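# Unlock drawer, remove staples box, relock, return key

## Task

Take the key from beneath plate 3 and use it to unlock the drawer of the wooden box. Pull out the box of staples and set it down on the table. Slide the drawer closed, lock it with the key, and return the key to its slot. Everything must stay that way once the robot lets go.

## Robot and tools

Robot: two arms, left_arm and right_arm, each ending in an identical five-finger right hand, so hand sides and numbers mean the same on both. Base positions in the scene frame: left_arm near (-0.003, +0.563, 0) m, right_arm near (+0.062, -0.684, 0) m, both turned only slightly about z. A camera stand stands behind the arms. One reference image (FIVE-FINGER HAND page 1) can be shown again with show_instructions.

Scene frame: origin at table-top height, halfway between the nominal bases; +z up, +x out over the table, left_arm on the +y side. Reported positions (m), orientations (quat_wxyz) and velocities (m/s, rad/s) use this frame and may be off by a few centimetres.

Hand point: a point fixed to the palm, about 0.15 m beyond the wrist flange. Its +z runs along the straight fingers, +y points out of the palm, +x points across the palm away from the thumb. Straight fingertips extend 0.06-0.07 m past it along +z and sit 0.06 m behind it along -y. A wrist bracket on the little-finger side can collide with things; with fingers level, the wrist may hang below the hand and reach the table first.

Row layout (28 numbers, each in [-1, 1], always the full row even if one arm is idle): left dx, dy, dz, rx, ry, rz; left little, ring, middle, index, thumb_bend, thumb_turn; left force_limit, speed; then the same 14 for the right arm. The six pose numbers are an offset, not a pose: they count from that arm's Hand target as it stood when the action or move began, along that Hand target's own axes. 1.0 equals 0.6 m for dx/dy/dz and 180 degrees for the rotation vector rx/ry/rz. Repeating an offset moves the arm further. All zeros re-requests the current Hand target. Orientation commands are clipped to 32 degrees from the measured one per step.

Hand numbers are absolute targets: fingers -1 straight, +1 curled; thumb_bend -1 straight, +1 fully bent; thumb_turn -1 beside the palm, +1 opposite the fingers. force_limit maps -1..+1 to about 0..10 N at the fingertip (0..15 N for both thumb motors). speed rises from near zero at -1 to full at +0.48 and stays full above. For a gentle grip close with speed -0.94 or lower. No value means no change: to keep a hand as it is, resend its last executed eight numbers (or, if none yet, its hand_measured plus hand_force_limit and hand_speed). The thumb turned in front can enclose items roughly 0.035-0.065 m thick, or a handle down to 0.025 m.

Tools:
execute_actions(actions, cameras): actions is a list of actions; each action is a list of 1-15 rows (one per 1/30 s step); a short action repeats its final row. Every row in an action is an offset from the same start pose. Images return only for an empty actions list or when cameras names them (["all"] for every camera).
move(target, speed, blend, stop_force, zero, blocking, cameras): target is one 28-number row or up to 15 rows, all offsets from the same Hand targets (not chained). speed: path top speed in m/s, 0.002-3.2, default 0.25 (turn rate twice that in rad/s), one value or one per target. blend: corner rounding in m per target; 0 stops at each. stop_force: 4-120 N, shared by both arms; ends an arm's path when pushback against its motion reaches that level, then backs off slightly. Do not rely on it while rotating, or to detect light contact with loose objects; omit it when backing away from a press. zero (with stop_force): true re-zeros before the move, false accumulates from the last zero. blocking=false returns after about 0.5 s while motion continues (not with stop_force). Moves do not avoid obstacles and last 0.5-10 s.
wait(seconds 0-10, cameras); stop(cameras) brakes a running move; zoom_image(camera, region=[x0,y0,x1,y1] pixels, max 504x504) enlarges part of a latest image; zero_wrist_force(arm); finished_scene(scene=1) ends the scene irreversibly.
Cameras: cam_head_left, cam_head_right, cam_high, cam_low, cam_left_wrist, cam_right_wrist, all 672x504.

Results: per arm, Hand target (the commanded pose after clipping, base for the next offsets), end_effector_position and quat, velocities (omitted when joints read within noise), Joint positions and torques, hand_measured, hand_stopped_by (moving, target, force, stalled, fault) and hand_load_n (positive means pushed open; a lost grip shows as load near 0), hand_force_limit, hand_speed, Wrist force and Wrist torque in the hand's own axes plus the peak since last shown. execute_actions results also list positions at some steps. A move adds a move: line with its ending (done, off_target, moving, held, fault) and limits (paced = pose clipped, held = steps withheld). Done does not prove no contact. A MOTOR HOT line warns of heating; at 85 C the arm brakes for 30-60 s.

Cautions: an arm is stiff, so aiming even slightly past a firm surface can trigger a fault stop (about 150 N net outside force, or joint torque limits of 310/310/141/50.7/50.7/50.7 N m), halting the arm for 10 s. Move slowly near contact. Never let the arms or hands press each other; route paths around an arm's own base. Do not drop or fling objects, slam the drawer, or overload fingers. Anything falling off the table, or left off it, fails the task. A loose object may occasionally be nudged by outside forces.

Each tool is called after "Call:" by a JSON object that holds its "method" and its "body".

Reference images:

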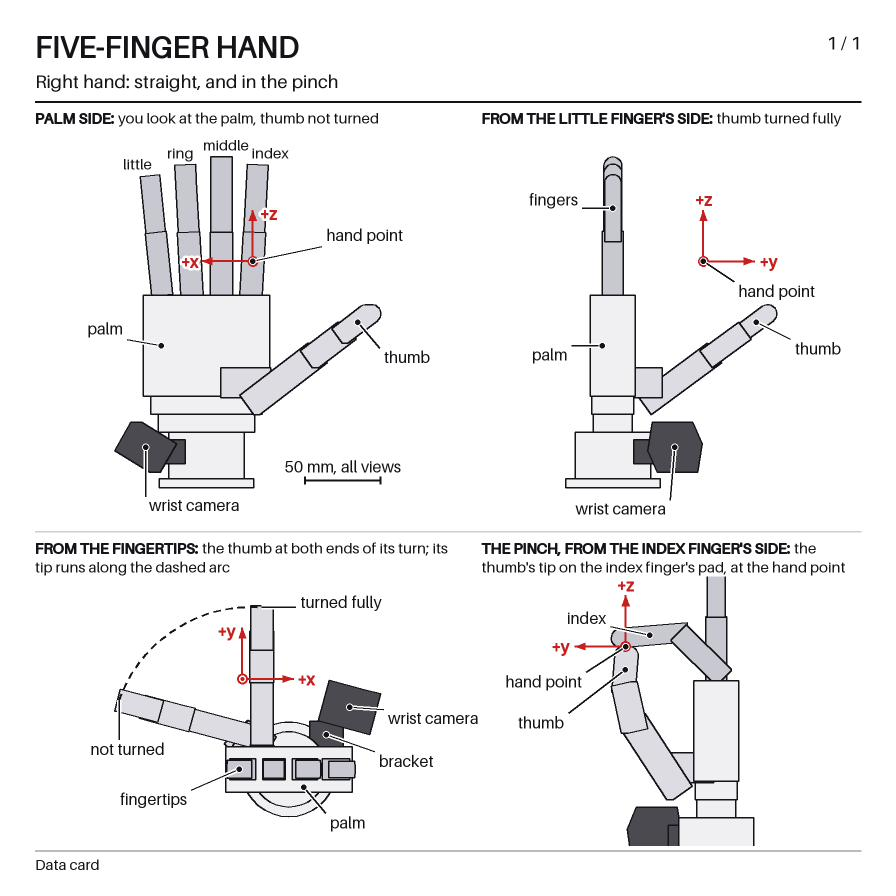

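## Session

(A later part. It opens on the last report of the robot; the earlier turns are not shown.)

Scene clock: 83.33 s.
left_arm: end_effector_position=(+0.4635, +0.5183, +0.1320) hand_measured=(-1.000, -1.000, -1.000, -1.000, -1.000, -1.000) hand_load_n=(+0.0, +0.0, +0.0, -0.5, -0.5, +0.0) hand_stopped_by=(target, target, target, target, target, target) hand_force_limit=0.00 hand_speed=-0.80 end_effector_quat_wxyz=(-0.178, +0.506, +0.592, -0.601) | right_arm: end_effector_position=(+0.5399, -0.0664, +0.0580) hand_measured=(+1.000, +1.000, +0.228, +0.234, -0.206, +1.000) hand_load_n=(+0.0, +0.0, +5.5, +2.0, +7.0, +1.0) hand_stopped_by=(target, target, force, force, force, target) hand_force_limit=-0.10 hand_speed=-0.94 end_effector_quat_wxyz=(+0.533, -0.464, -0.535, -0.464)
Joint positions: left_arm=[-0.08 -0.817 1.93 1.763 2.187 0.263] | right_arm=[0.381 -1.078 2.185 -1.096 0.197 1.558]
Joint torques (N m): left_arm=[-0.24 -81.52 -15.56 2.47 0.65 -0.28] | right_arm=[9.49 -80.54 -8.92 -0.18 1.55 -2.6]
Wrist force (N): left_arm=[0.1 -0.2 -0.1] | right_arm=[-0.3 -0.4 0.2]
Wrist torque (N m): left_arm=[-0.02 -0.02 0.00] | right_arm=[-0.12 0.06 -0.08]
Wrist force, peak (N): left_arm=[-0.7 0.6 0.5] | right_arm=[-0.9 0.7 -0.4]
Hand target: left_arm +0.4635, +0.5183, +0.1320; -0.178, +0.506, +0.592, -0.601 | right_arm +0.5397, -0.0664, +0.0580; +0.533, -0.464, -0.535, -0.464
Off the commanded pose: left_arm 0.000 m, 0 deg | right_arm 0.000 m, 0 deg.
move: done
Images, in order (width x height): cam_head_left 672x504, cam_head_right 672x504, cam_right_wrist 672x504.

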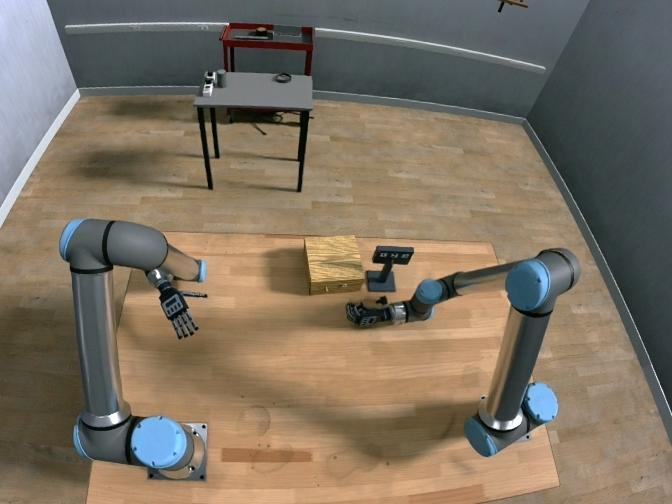

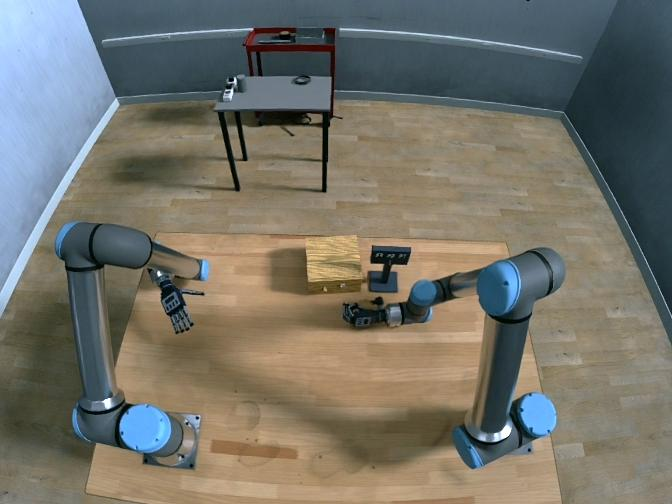

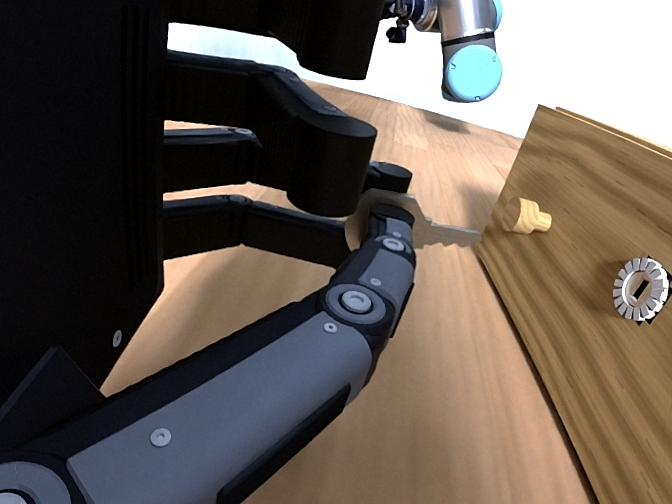

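Call:
{"method": "move", "body": {"target": [0,0,0,0,0,0,-1,-1,-1,-1,-1,-1,0,-0.8,-0.0075,0.05,0.005,0,0,0,1,1,0.6,0.6,0.2,1,-0.1,-0.94], "speed": 0.08, "cameras": ["cam_right_wrist","cam_head_left","cam_head_right"]}}

Call:
{"method": "zoom_image", "body": {"camera": "cam_right_wrist", "region": [420, 140, 660, 380]}}

Call:
{"method": "zoom_image", "body": {"camera": "cam_head_left", "region": [320, 260, 400, 330]}}

Call:
{"method": "zoom_image", "body": {"camera": "cam_head_right", "region": [320, 260, 400, 330]}}

Scene clock: 85.30 s.
left_arm: end_effector_position=(+0.4635, +0.5183, +0.1320) hand_measured=(-1.000, -1.000, -1.000, -1.000, -1.000, -1.000) hand_load_n=(+0.0, +0.0, +0.0, +0.0, +0.0, +0.0) hand_stopped_by=(target, target, target, target, target, target) hand_force_limit=0.00 hand_speed=-0.80 end_effector_quat_wxyz=(-0.178, +0.506, +0.592, -0.601) | right_arm: end_effector_position=(+0.5691, -0.0592, +0.0535) hand_measured=(+1.000, +1.000, +0.228, +0.234, -0.206, +1.000) hand_load_n=(+0.0, +0.0, +5.5, +1.5, +7.0, +1.0) hand_stopped_by=(target, target, force, force, force, target) hand_force_limit=-0.10 hand_speed=-0.94 end_effector_quat_wxyz=(+0.533, -0.464, -0.535, -0.463)
Joint positions: left_arm=[-0.08 -0.817 1.93 1.763 2.187 0.263] | right_arm=[0.376 -1.044 2.13 -1.074 0.192 1.558]
Joint torques (N m): left_arm=[1.47 -82.64 -15.67 2.68 0.72 -0.3] | right_arm=[3.66 -86.66 -4.47 -0.91 0.18 -3.09]
Wrist force (N): left_arm=[0.0 0.4 -0.2] | right_arm=[-0.8 -0.3 0.1]
Wrist torque (N m): left_arm=[0.07 0.00 0.00] | right_arm=[-0.07 0.14 -0.10]
Wrist force, peak (N): left_arm=[-0.5 0.6 -0.2] | right_arm=[-0.6 0.9 0.2]
Hand target: left_arm +0.4635, +0.5183, +0.1320; -0.178, +0.506, +0.592, -0.601 | right_arm +0.5690, -0.0592, +0.0536; +0.533, -0.464, -0.535, -0.464
Off the commanded pose: left_arm 0.000 m, 0 deg | right_arm 0.000 m, 0 deg.
move: done
Images, in order (width x height): cam_head_left 672x504, cam_head_right 672x504, cam_right_wrist 672x504.

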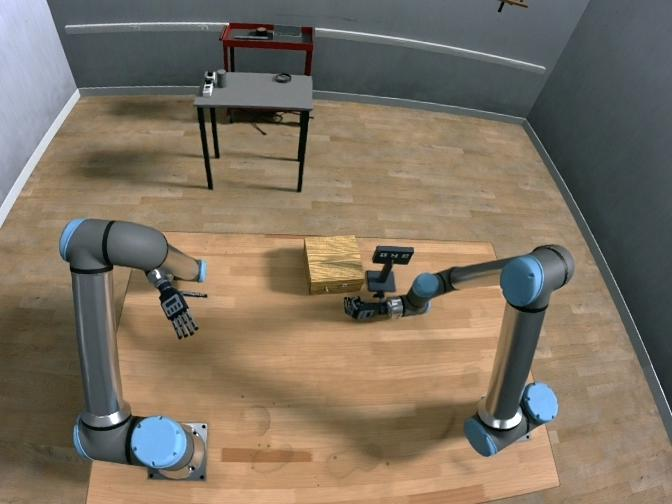

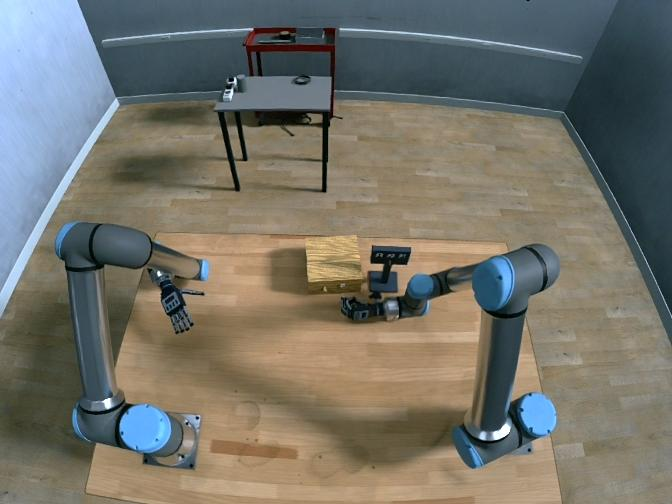

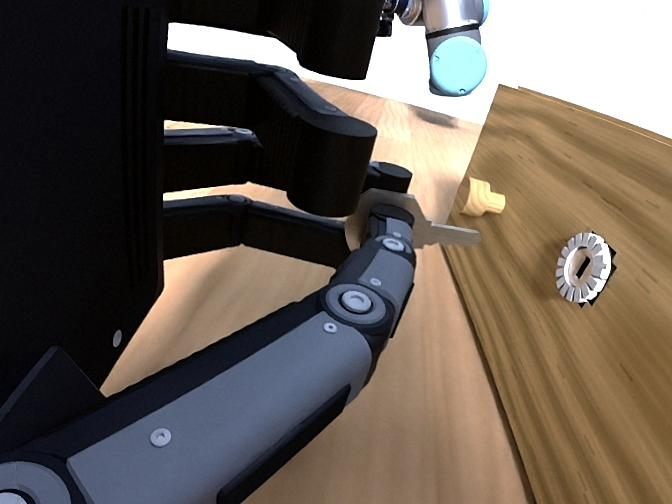

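Scaled by 2.100 from the camera's 672x504 image, which has a finer 960x720 frame.

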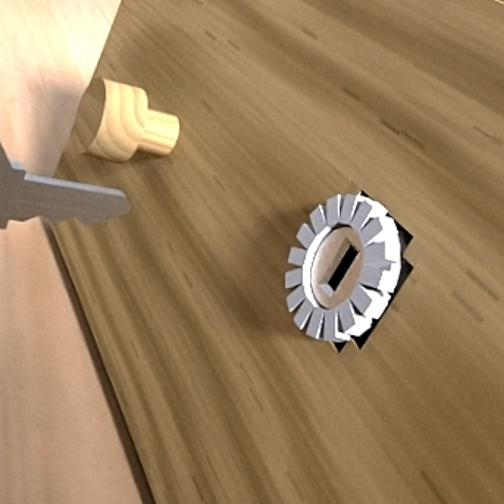

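Scaled by 6.300.

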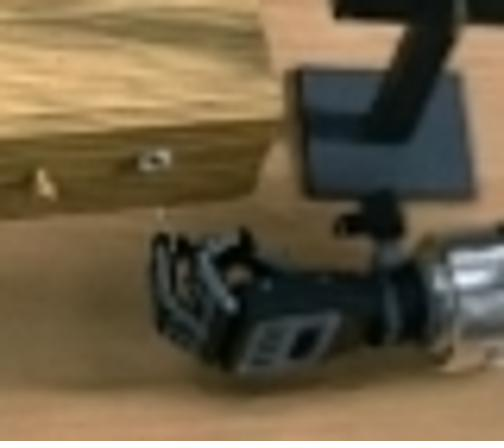

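Scaled by 6.300.

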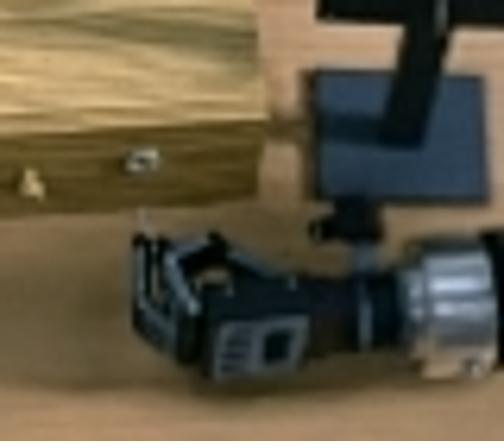

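Call:
{"method": "zoom_image", "body": {"camera": "cam_right_wrist", "region": [330, 170, 500, 290]}}

Scaled by 2.965 from the camera's 672x504 image, which has a finer 960x720 frame.

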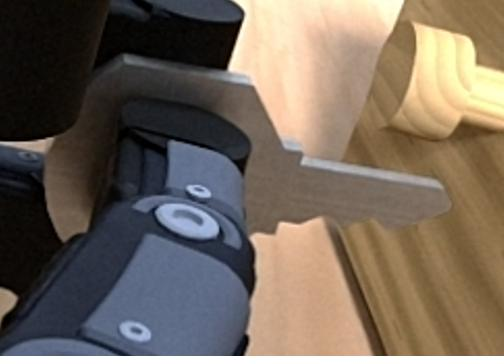

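Call:
{"method": "move", "body": {"target": [0,0,0,0,0,0,-1,-1,-1,-1,-1,-1,0,-0.8,0.0,0.02,-0.005,0,0,0.025,1,1,0.6,0.6,0.2,1,-0.1,-0.94], "speed": 0.08, "cameras": ["cam_right_wrist","cam_head_left","cam_head_right"]}}

Call:
{"method": "zoom_image", "body": {"camera": "cam_right_wrist", "region": [400, 160, 600, 330]}}

Call:
{"method": "zoom_image", "body": {"camera": "cam_head_left", "region": [330, 270, 380, 315]}}

Call:
{"method": "zoom_image", "body": {"camera": "cam_head_right", "region": [330, 270, 380, 315]}}

Scene clock: 95.17 s.
left_arm: end_effector_position=(+0.4635, +0.5183, +0.1320) hand_measured=(-1.000, -1.000, -1.000, -1.000, -1.000, -1.000) hand_load_n=(+0.0, +0.0, +0.0, +0.0, +0.0, +0.0) hand_stopped_by=(target, target, target, target, target, target) hand_force_limit=0.00 hand_speed=-0.80 end_effector_quat_wxyz=(-0.178, +0.506, +0.592, -0.601) | right_arm: end_effector_position=(+0.5815, -0.0605, +0.0537) hand_measured=(+1.000, +1.000, +0.228, +0.234, -0.206, +1.000) hand_load_n=(+0.0, +0.0, +5.5, +1.5, +7.0, +1.0) hand_stopped_by=(target, target, force, force, force, target) hand_force_limit=-0.10 hand_speed=-0.94 end_effector_quat_wxyz=(+0.551, -0.484, -0.516, -0.442)
Joint positions: left_arm=[-0.08 -0.817 1.93 1.763 2.187 0.263] | right_arm=[0.366 -1.041 2.105 -1.053 0.183 1.636]
Joint torques (N m): left_arm=[1.17 -82.01 -15.66 2.44 0.79 -0.35] | right_arm=[3.25 -66.9 -5.98 -2.96 0.7 -2.57]
Wrist force (N): left_arm=[-0.2 0.1 0.4] | right_arm=[-0.3 -0.2 -0.1]
Wrist torque (N m): left_arm=[-0.01 0.02 -0.02] | right_arm=[-0.05 0.06 -0.15]
Wrist force, peak (N): left_arm=[-0.6 0.9 0.1] | right_arm=[-0.7 -0.7 0.3]
Hand target: left_arm +0.4635, +0.5183, +0.1320; -0.178, +0.506, +0.592, -0.601 | right_arm +0.5813, -0.0605, +0.0536; +0.551, -0.484, -0.516, -0.442
Off the commanded pose: left_arm 0.000 m, 0 deg | right_arm 0.000 m, 0 deg.
move: done
Images, in order (width x height): cam_head_left 672x504, cam_head_right 672x504, cam_right_wrist 672x504.

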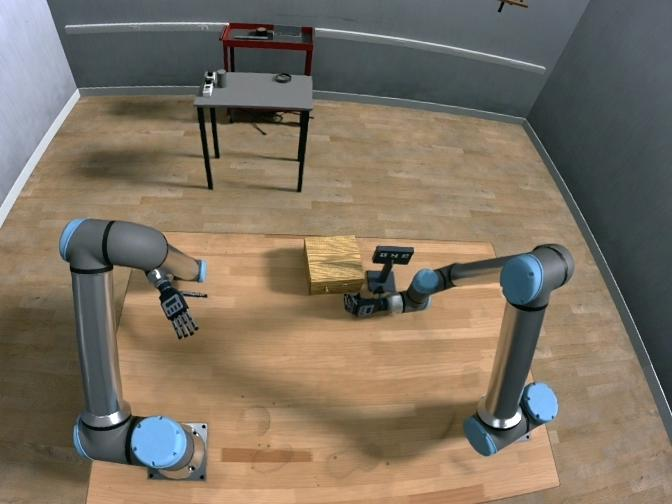

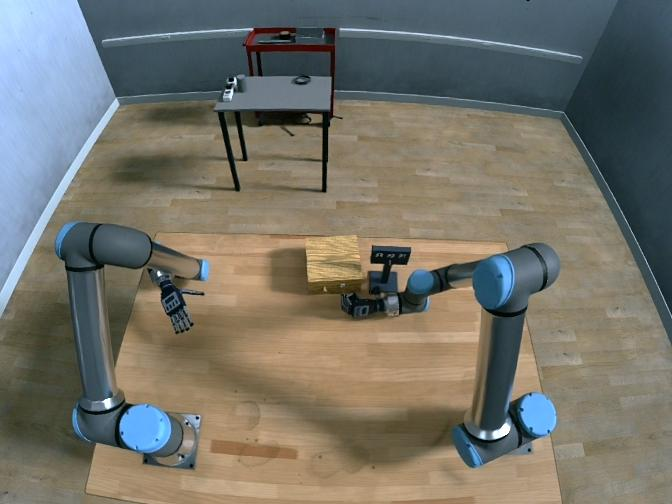

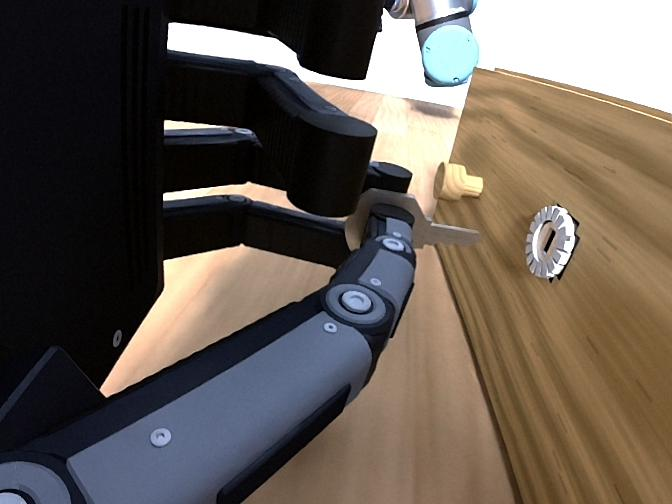

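Scaled by 2.520 from the camera's 672x504 image, which has a finer 960x720 frame.

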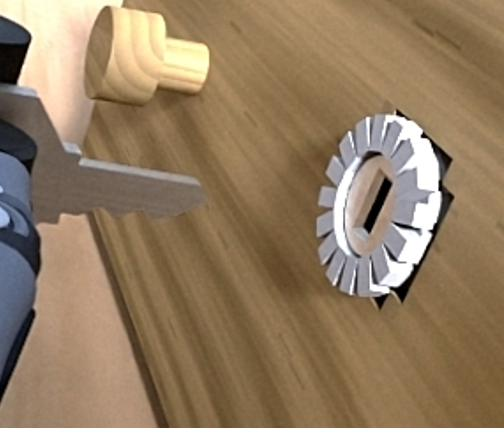

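Scaled by 10.080.

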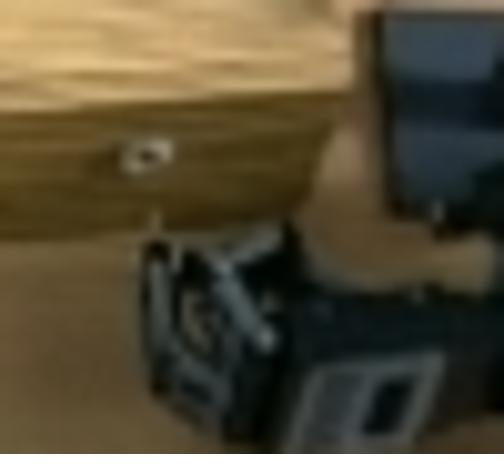

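Scaled by 10.080.

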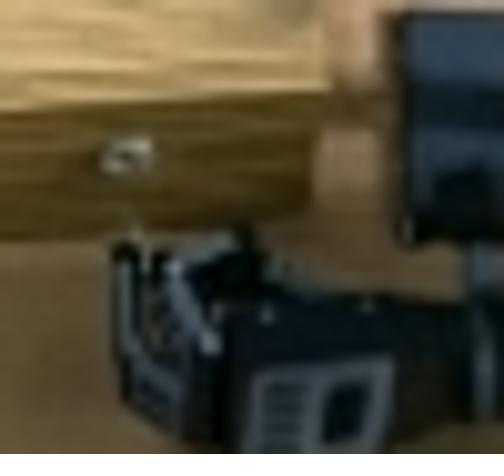

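Call:
{"method": "move", "body": {"target": [0,0,0,0,0,0,-1,-1,-1,-1,-1,-1,0,-0.8,0.0103,0.0243,-0.0033,0,0,0,1,1,0.6,0.6,0.2,1,-0.1,-0.94], "speed": 0.08, "cameras": ["cam_right_wrist","cam_head_left","cam_head_right"]}}

Call:
{"method": "zoom_image", "body": {"camera": "cam_right_wrist", "region": [410, 160, 570, 300]}}

Call:
{"method": "zoom_image", "body": {"camera": "cam_head_left", "region": [330, 270, 380, 315]}}

Call:
{"method": "zoom_image", "body": {"camera": "cam_head_right", "region": [330, 270, 380, 315]}}

Scene clock: 97.07 s.
left_arm: end_effector_position=(+0.4635, +0.5183, +0.1320) hand_measured=(-1.000, -1.000, -1.000, -1.000, -1.000, -1.000) hand_load_n=(+0.0, +0.0, +0.0, +0.0, +0.0, +0.0) hand_stopped_by=(target, target, target, target, target, target) hand_force_limit=0.00 hand_speed=-0.80 end_effector_quat_wxyz=(-0.178, +0.506, +0.592, -0.601) | right_arm: end_effector_position=(+0.5966, -0.0603, +0.0587) hand_measured=(+1.000, +1.000, +0.228, +0.234, -0.206, +1.000) hand_load_n=(+0.0, +0.0, +5.5, +2.0, +7.0, +1.0) hand_stopped_by=(target, target, force, force, force, target) hand_force_limit=-0.10 hand_speed=-0.94 end_effector_quat_wxyz=(+0.551, -0.484, -0.516, -0.442)
Joint positions: left_arm=[-0.08 -0.817 1.93 1.763 2.187 0.263] | right_arm=[0.359 -1.037 2.079 -1.03 0.175 1.635]
Joint torques (N m): left_arm=[1.46 -81.7 -15.26 2.5 0.75 -0.28] | right_arm=[3.56 -62.87 -7.2 -0.7 0.32 -3.16]
Wrist force (N): left_arm=[0.0 0.3 0.0] | right_arm=[-0.5 -0.2 -0.1]
Wrist torque (N m): left_arm=[0.04 -0.01 0.01] | right_arm=[-0.06 0.06 -0.07]
Wrist force, peak (N): left_arm=[-0.4 0.6 0.2] | right_arm=[-0.6 -0.9 -0.1]
Hand target: left_arm +0.4635, +0.5183, +0.1320; -0.178, +0.506, +0.592, -0.601 | right_arm +0.5964, -0.0603, +0.0586; +0.551, -0.484, -0.516, -0.442
Off the commanded pose: left_arm 0.000 m, 0 deg | right_arm 0.000 m, 0 deg.
move: done
Images, in order (width x height): cam_head_left 672x504, cam_head_right 672x504, cam_right_wrist 672x504.

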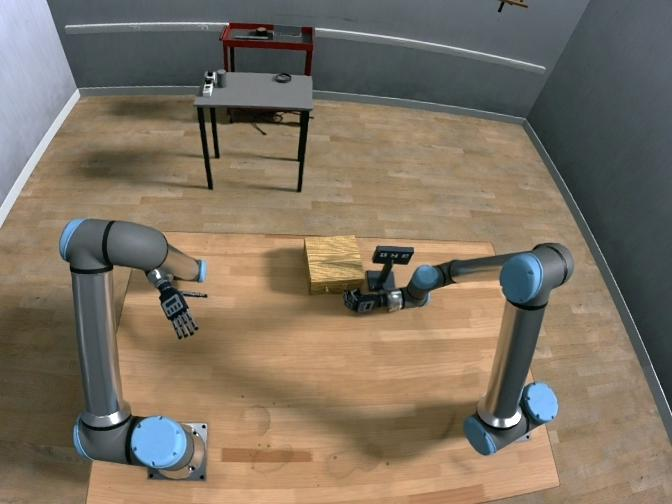

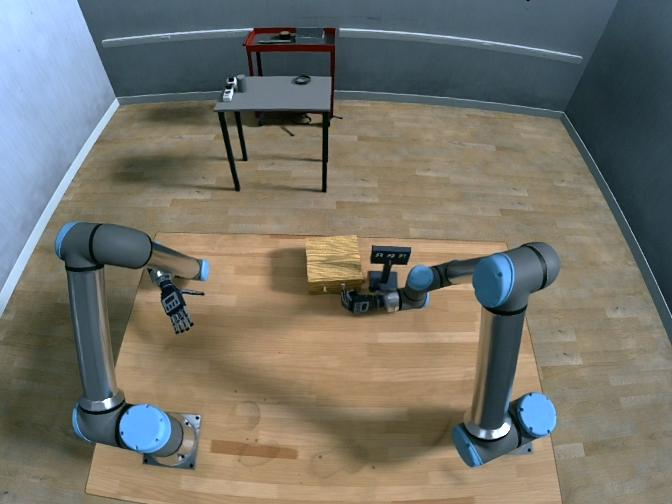

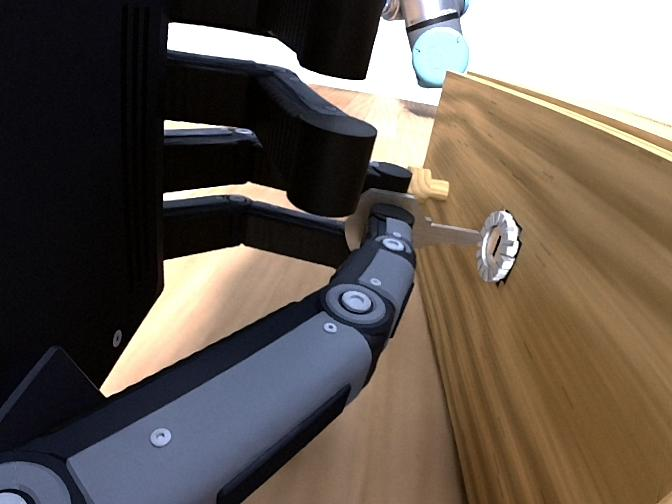

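Scaled by 3.150 from the camera's 672x504 image, which has a finer 960x720 frame.

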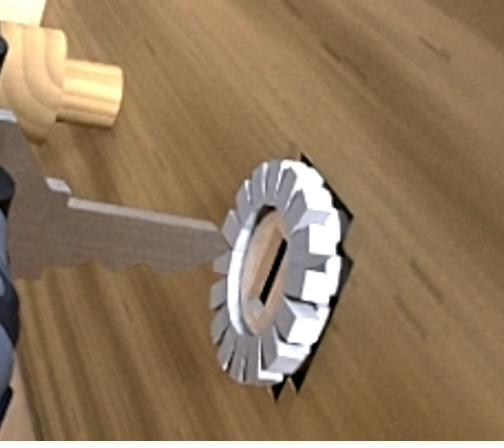

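Scaled by 10.080.

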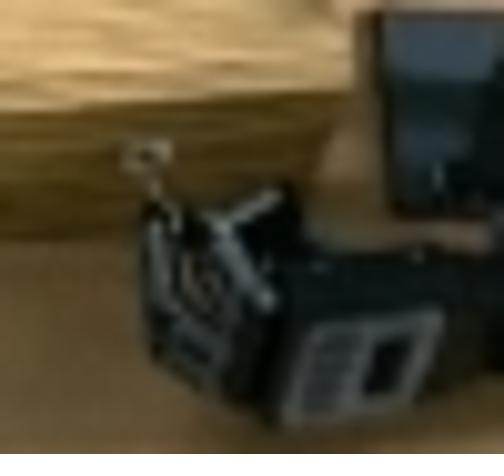

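Scaled by 10.080.

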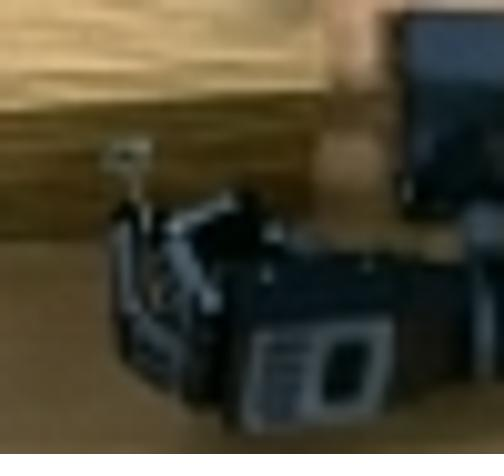

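Call:
{"method": "move", "body": {"target": [0,0,0,0,0,0,-1,-1,-1,-1,-1,-1,0,-0.8,0.00104,0.0133,0,0,0,0,1,1,0.6,0.6,0.2,1,-0.1,-0.94], "speed": 0.015, "stop_force": 5, "cameras": ["cam_right_wrist"]}}

Call:
{"method": "zoom_image", "body": {"camera": "cam_right_wrist", "region": [410, 160, 570, 300]}}

Scene clock: 99.50 s.
left_arm: end_effector_position=(+0.4635, +0.5183, +0.1320) hand_measured=(-1.000, -1.000, -1.000, -1.000, -1.000, -1.000) hand_load_n=(+0.0, +0.0, -0.5, +0.0, +0.0, -0.5) hand_stopped_by=(target, target, target, target, target, target) hand_force_limit=0.00 hand_speed=-0.80 end_effector_quat_wxyz=(-0.178, +0.506, +0.592, -0.601) | right_arm: end_effector_position=(+0.6043, -0.0592, +0.0586) hand_measured=(+1.000, +1.000, +0.228, +0.234, -0.206, +1.000) hand_load_n=(+0.0, +0.0, +5.5, +2.0, +7.0, +1.0) hand_stopped_by=(target, target, force, force, force, target) hand_force_limit=-0.10 hand_speed=-0.94 end_effector_quat_wxyz=(+0.551, -0.484, -0.516, -0.442)
Joint positions: left_arm=[-0.08 -0.817 1.93 1.763 2.187 0.263] | right_arm=[0.356 -1.03 2.065 -1.022 0.173 1.635]
Joint torques (N m): left_arm=[0.42 -81.99 -15.6 2.65 0.81 -0.42] | right_arm=[0.82 -83.35 -7.58 -1.55 0.52 -3.34]
Wrist force (N): left_arm=[-0.4 0.6 0.2] | right_arm=[-0.7 0.2 -0.3]
Wrist torque (N m): left_arm=[0.08 0.05 -0.01] | right_arm=[-0.02 0.02 -0.02]
Wrist force, peak (N): left_arm=[-0.3 0.7 -0.3] | right_arm=[-1.5 -0.2 -0.1]
Hand target: left_arm +0.4635, +0.5183, +0.1320; -0.178, +0.506, +0.592, -0.601 | right_arm +0.6043, -0.0592, +0.0587; +0.551, -0.484, -0.516, -0.442
Off the commanded pose: left_arm 0.000 m, 0 deg | right_arm 0.000 m, 0 deg.
move: done
Images, in order (width x height): cam_right_wrist 672x504.

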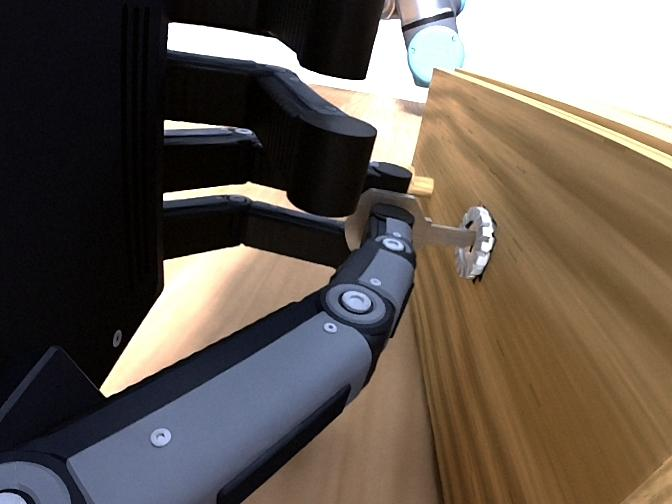

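Scaled by 3.150 from the camera's 672x504 image, which has a finer 960x720 frame.

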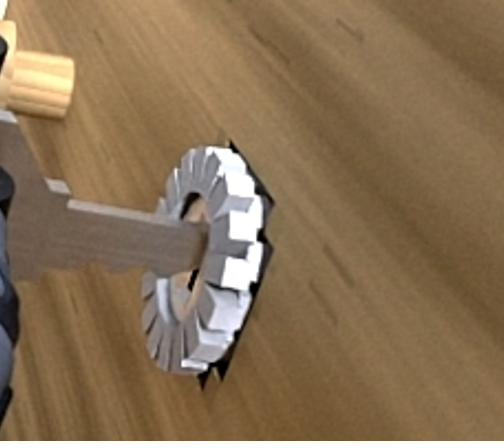

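Call:
{"method": "move", "body": {"target": [0,0,0,0,0,0,-1,-1,-1,-1,-1,-1,0,-0.8,0.00078,0.00997,0,0,0,0,1,1,0.6,0.6,0.2,1,-0.1,-0.94], "speed": 0.015, "stop_force": 5, "cameras": ["cam_right_wrist"]}}

Scene clock: 102.70 s.
left_arm: end_effector_position=(+0.4635, +0.5183, +0.1320) hand_measured=(-1.000, -1.000, -1.000, -1.000, -1.000, -1.000) hand_load_n=(+0.0, +0.0, +0.0, +0.0, +0.0, +0.0) hand_stopped_by=(target, target, target, target, target, target) hand_force_limit=0.00 hand_speed=-0.80 end_effector_quat_wxyz=(-0.178, +0.506, +0.592, -0.601) | right_arm: end_effector_position=(+0.6101, -0.0584, +0.0587) hand_measured=(+1.000, +1.000, +0.228, +0.234, -0.206, +1.000) hand_load_n=(+0.0, +0.5, +6.0, +2.5, +5.0, +0.5) hand_stopped_by=(target, target, force, force, force, target) hand_force_limit=-0.10 hand_speed=-0.94 end_effector_quat_wxyz=(+0.551, -0.484, -0.516, -0.442)
Joint positions: left_arm=[-0.08 -0.817 1.93 1.763 2.187 0.263] | right_arm=[0.355 -1.025 2.054 -1.016 0.171 1.635]
Joint torques (N m): left_arm=[1.73 -82.38 -15.67 2.43 0.87 -0.42] | right_arm=[0.95 -90.19 -8.72 -2.59 1.9 1.13]
Wrist force (N): left_arm=[-0.1 0.3 -0.2] | right_arm=[-0.6 -0.9 -0.3]
Wrist torque (N m): left_arm=[0.06 0.02 0.01] | right_arm=[-0.03 0.06 -0.06]
Wrist force, peak (N): left_arm=[-0.4 0.7 0.1] | right_arm=[-0.9 -6.0 -0.6]
Hand target: left_arm +0.4635, +0.5183, +0.1320; -0.178, +0.506, +0.592, -0.601 | right_arm +0.6101, -0.0584, +0.0587; +0.551, -0.484, -0.516, -0.442
Off the commanded pose: left_arm 0.000 m, 0 deg | right_arm 0.000 m, 0 deg.
move: contact (right_arm)
Images, in order (width x height): cam_right_wrist 672x504.

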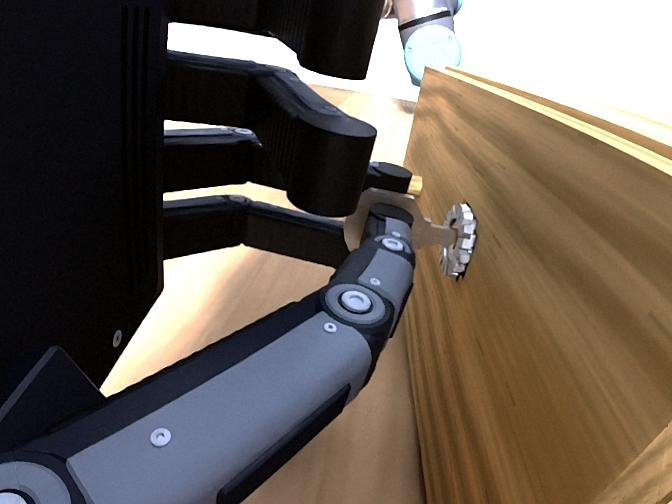

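Call:
{"method": "zoom_image", "body": {"camera": "cam_right_wrist", "region": [400, 180, 500, 290]}}

Call:
{"method": "wait", "body": {"seconds": 0, "cameras": ["cam_low", "cam_high", "cam_right_wrist"]}}

Scaled by 4.582 from the camera's 672x504 image, which has a finer 960x720 frame.

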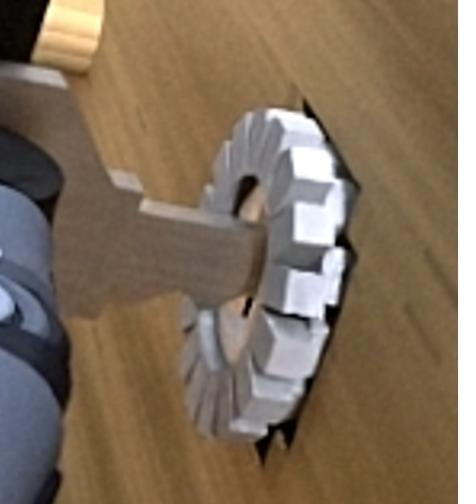

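Scene clock: 103.03 s.
left_arm: end_effector_position=(+0.4635, +0.5183, +0.1320) hand_measured=(-1.000, -1.000, -1.000, -1.000, -1.000, -1.000) hand_load_n=(+0.0, +0.0, +0.0, +0.0, +0.0, -0.5) hand_stopped_by=(target, target, target, target, target, target) hand_force_limit=0.00 hand_speed=-0.80 end_effector_quat_wxyz=(-0.178, +0.506, +0.592, -0.601) | right_arm: end_effector_position=(+0.6101, -0.0584, +0.0587) hand_measured=(+1.000, +1.000, +0.228, +0.234, -0.206, +1.000) hand_load_n=(+0.0, +0.0, +6.0, +2.0, +5.0, +1.0) hand_stopped_by=(target, target, force, force, force, target) hand_force_limit=-0.10 hand_speed=-0.94 end_effector_quat_wxyz=(+0.551, -0.484, -0.516, -0.442)
Joint positions: left_arm=[-0.08 -0.817 1.93 1.763 2.187 0.263] | right_arm=[0.355 -1.025 2.054 -1.016 0.171 1.635]
Joint torques (N m): left_arm=[0.41 -83.06 -15.55 2.56 0.68 -0.27] | right_arm=[2.87 -90.92 -8.88 -2.45 2.15 1.16]
Wrist force (N): left_arm=[0.0 0.3 0.3] | right_arm=[-0.6 -1.2 -0.4]
Wrist torque (N m): left_arm=[0.02 -0.01 0.01] | right_arm=[-0.06 0.05 -0.06]
Wrist force, peak (N): left_arm=[-0.1 0.5 -0.5] | right_arm=[-0.7 -1.2 -0.5]
Hand target: left_arm +0.4635, +0.5183, +0.1320; -0.178, +0.506, +0.592, -0.601 | right_arm +0.6101, -0.0584, +0.0587; +0.551, -0.484, -0.516, -0.442
Off the commanded pose: left_arm 0.000 m, 0 deg | right_arm 0.000 m, 0 deg.
Images, in order (width x height): cam_high 672x504, cam_low 672x504, cam_right_wrist 672x504.

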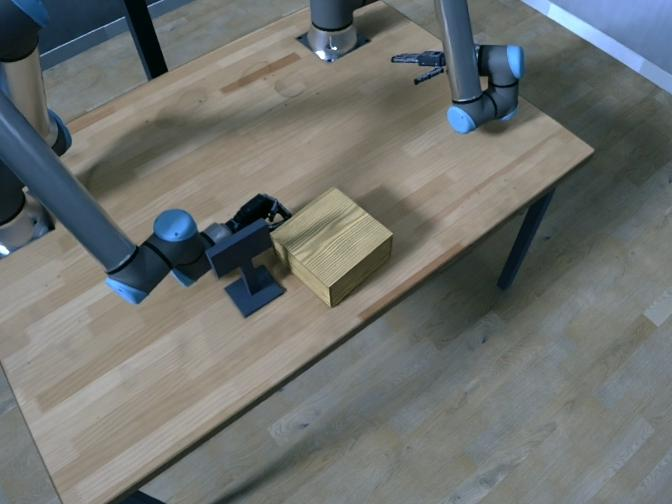

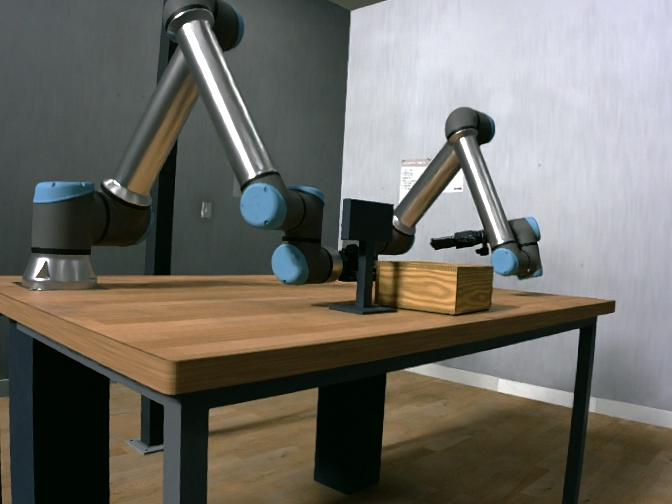

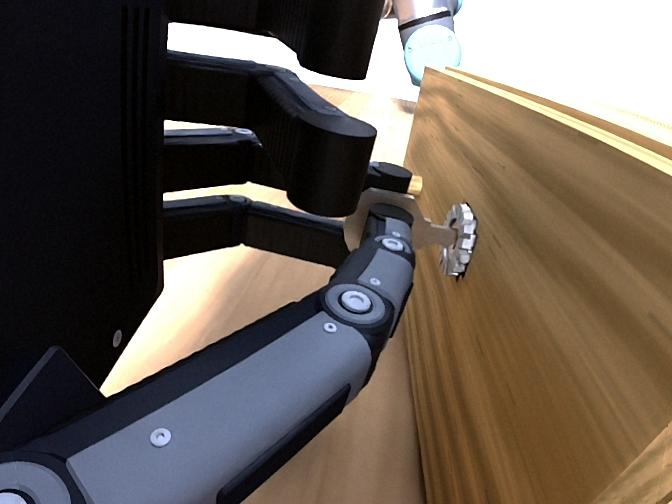

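Call:
{"method": "zoom_image", "body": {"camera": "cam_right_wrist", "region": [435, 195, 485, 285]}}

Scaled by 5.600 from the camera's 672x504 image, which has a finer 960x720 frame.

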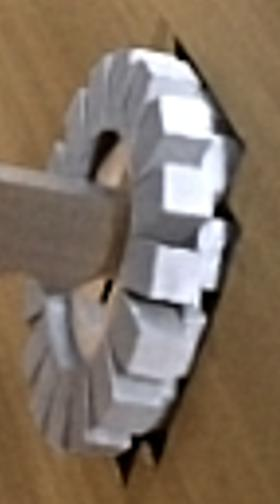

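Call:
{"method": "move", "body": {"target": [[0,0,0,0,0,0,-1,-1,-1,-1,-1,-1,0,-0.8,-0.0002,-0.0025,0,0,0,0,1,1,0.6,0.6,0.2,1,-0.1,-0.94],[0,0,0,0,0,0,-1,-1,-1,-1,-1,-1,0,-0.8,-0.0002,-0.0025,0.0013,0,0,0,1,1,0.6,0.6,0.2,1,-0.1,-0.94],[0,0,0,0,0,0,-1,-1,-1,-1,-1,-1,0,-0.8,0.0005,0.0066,0.0013,0,0,0,1,1,0.6,0.6,0.2,1,-0.1,-0.94]], "speed": 0.01, "stop_force": 5, "cameras": ["cam_right_wrist"]}}

Call:
{"method": "zoom_image", "body": {"camera": "cam_right_wrist", "region": [435, 195, 485, 285]}}

Scene clock: 107.70 s.
left_arm: end_effector_position=(+0.4635, +0.5183, +0.1320) hand_measured=(-1.000, -1.000, -1.000, -1.000, -1.000, -1.000) hand_load_n=(+0.0, +0.0, +0.0, +0.0, +0.0, +0.0) hand_stopped_by=(target, target, target, target, target, target) hand_force_limit=0.00 hand_speed=-0.80 end_effector_quat_wxyz=(-0.178, +0.506, +0.592, -0.601) | right_arm: end_effector_position=(+0.6101, -0.0575, +0.0587) hand_measured=(+1.000, +1.000, +0.228, +0.234, -0.206, +1.000) hand_load_n=(+0.0, +0.0, +6.0, +3.0, +4.5, +1.0) hand_stopped_by=(target, target, force, force, force, target) hand_force_limit=-0.10 hand_speed=-0.94 end_effector_quat_wxyz=(+0.551, -0.484, -0.516, -0.442)
Joint positions: left_arm=[-0.08 -0.817 1.93 1.763 2.187 0.263] | right_arm=[0.356 -1.024 2.053 -1.016 0.172 1.635]
Joint torques (N m): left_arm=[1.44 -83.25 -16 2.63 1.03 -0.18] | right_arm=[5.51 -89.48 -8.39 -2.59 2.14 0.16]
Wrist force (N): left_arm=[0.2 0.4 0.0] | right_arm=[-0.8 0.4 -0.8]
Wrist torque (N m): left_arm=[0.06 -0.03 0.02] | right_arm=[-0.04 0.02 -0.05]
Wrist force, peak (N): left_arm=[-0.7 0.6 0.0] | right_arm=[-1.3 -7.2 -0.9]
Hand target: left_arm +0.4635, +0.5183, +0.1320; -0.178, +0.506, +0.592, -0.601 | right_arm +0.6101, -0.0575, +0.0587; +0.551, -0.484, -0.516, -0.442 (not the last commanded pose)
Off the commanded pose: left_arm 0.000 m, 0 deg | right_arm 0.004 m, 0 deg.
move: contact (right_arm); path passed 2 of 3 targets
Images, in order (width x height): cam_right_wrist 672x504.

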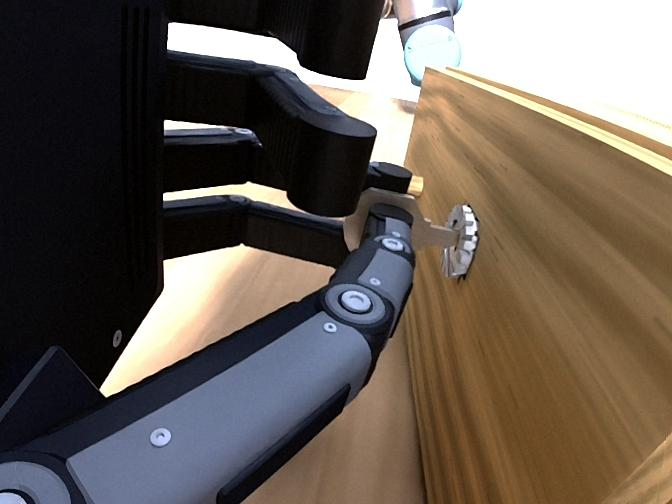

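Scaled by 5.600 from the camera's 672x504 image, which has a finer 960x720 frame.

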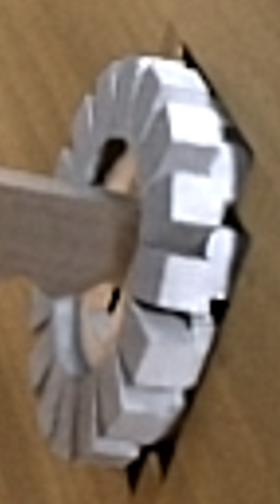

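Call:
{"method": "move", "body": {"target": [[0,0,0,0,0,0,-1,-1,-1,-1,-1,-1,0,-0.8,-0.0002,-0.0025,0,0,0,0,1,1,0.6,0.6,0.2,1,-0.1,-0.94],[0,0,0,0,0,0,-1,-1,-1,-1,-1,-1,0,-0.8,-0.0019,-0.0025,0,0,0,0,1,1,0.6,0.6,0.2,1,-0.1,-0.94],[0,0,0,0,0,0,-1,-1,-1,-1,-1,-1,0,-0.8,-0.0012,0.0066,0,0,0,0,1,1,0.6,0.6,0.2,1,-0.1,-0.94]], "speed": 0.01, "stop_force": 4}}

Scene clock: 110.63 s.
left_arm: end_effector_position=(+0.4635, +0.5183, +0.1320) hand_measured=(-1.000, -1.000, -1.000, -1.000, -1.000, -1.000) hand_load_n=(+0.0, +0.0, +0.0, +0.0, +0.0, +0.0) hand_stopped_by=(target, target, target, target, target, target) hand_force_limit=0.00 hand_speed=-0.80 end_effector_quat_wxyz=(-0.178, +0.506, +0.592, -0.601) | right_arm: end_effector_position=(+0.6104, -0.0574, +0.0577) hand_measured=(+1.000, +1.000, +0.228, +0.234, -0.206, +1.000) hand_load_n=(+0.0, +0.0, +6.5, +2.5, +3.5, +0.5) hand_stopped_by=(target, target, force, force, force, target) hand_force_limit=-0.10 hand_speed=-0.94 end_effector_quat_wxyz=(+0.551, -0.484, -0.516, -0.442)
Joint positions: left_arm=[-0.08 -0.817 1.93 1.763 2.187 0.263] | right_arm=[0.356 -1.022 2.053 -1.018 0.172 1.635]
Joint torques (N m): left_arm=[0.08 -82.57 -15.76 2.52 1.12 -0.4] | right_arm=[3.63 -89.16 -8.49 -2.2 1.81 -3.02]
Wrist force (N): left_arm=[0.4 0.1 0.2] | right_arm=[-0.1 0.0 -0.8]
Wrist torque (N m): left_arm=[0.01 -0.07 0.02] | right_arm=[-0.05 0.04 -0.08]
Wrist force, peak (N): left_arm=[0.0 0.8 0.2] | right_arm=[-0.6 -6.7 -0.7]
Hand target: left_arm +0.4635, +0.5183, +0.1320; -0.178, +0.506, +0.592, -0.601 | right_arm +0.6104, -0.0574, +0.0577; +0.551, -0.484, -0.516, -0.442 (not the last commanded pose)
Off the commanded pose: left_arm 0.000 m, 0 deg | right_arm 0.004 m, 0 deg.
move: contact (right_arm); path passed 2 of 3 targets

Call:
{"method": "move", "body": {"target": [[0,0,0,0,0,0,-1,-1,-1,-1,-1,-1,0,-0.8,-0.0002,-0.0025,0,0,0,0,1,1,0.6,0.6,0.2,1,-0.1,-0.94],[0,0,0,0,0,0,-1,-1,-1,-1,-1,-1,0,-0.8,-0.0002,-0.0025,-0.0013,0,0,0,1,1,0.6,0.6,0.2,1,-0.1,-0.94],[0,0,0,0,0,0,-1,-1,-1,-1,-1,-1,0,-0.8,0.0005,0.0066,-0.0013,0,0,0,1,1,0.6,0.6,0.2,1,-0.1,-0.94]], "speed": 0.01, "stop_force": 4}}

Scene clock: 112.43 s.
left_arm: end_effector_position=(+0.4635, +0.5183, +0.1320) hand_measured=(-1.000, -1.000, -1.000, -1.000, -1.000, -1.000) hand_load_n=(+0.0, +0.0, +0.0, +0.0, +0.0, -0.5) hand_stopped_by=(target, target, target, target, target, target) hand_force_limit=0.00 hand_speed=-0.80 end_effector_quat_wxyz=(-0.178, +0.506, +0.592, -0.601) | right_arm: end_effector_position=(+0.6107, -0.0582, +0.0578) hand_measured=(+1.000, +1.000, +0.228, +0.234, -0.204, +1.000) hand_load_n=(+0.0, +0.0, +6.5, +2.5, +3.5, +0.0) hand_stopped_by=(target, target, force, force, force, target) hand_force_limit=-0.10 hand_speed=-0.94 end_effector_quat_wxyz=(+0.551, -0.484, -0.516, -0.442)
Joint positions: left_arm=[-0.08 -0.817 1.93 1.763 2.187 0.263] | right_arm=[0.355 -1.023 2.053 -1.018 0.171 1.635]
Joint torques (N m): left_arm=[1.07 -83.92 -15.55 2.57 0.87 -0.2] | right_arm=[4.02 -90.68 -7.96 -2.74 2.13 -2.3]
Wrist force (N): left_arm=[0.3 0.1 0.0] | right_arm=[0.0 0.1 -0.4]
Wrist torque (N m): left_arm=[0.01 -0.04 0.02] | right_arm=[-0.05 0.01 -0.07]
Wrist force, peak (N): left_arm=[-0.5 0.7 0.4] | right_arm=[-0.5 -7.3 -1.0]
Hand target: left_arm +0.4635, +0.5183, +0.1320; -0.178, +0.506, +0.592, -0.601 | right_arm +0.6107, -0.0582, +0.0578; +0.551, -0.484, -0.516, -0.442 (not the last commanded pose)
Off the commanded pose: left_arm 0.000 m, 0 deg | right_arm 0.004 m, 0 deg.
move: contact (right_arm); path passed 2 of 3 targets


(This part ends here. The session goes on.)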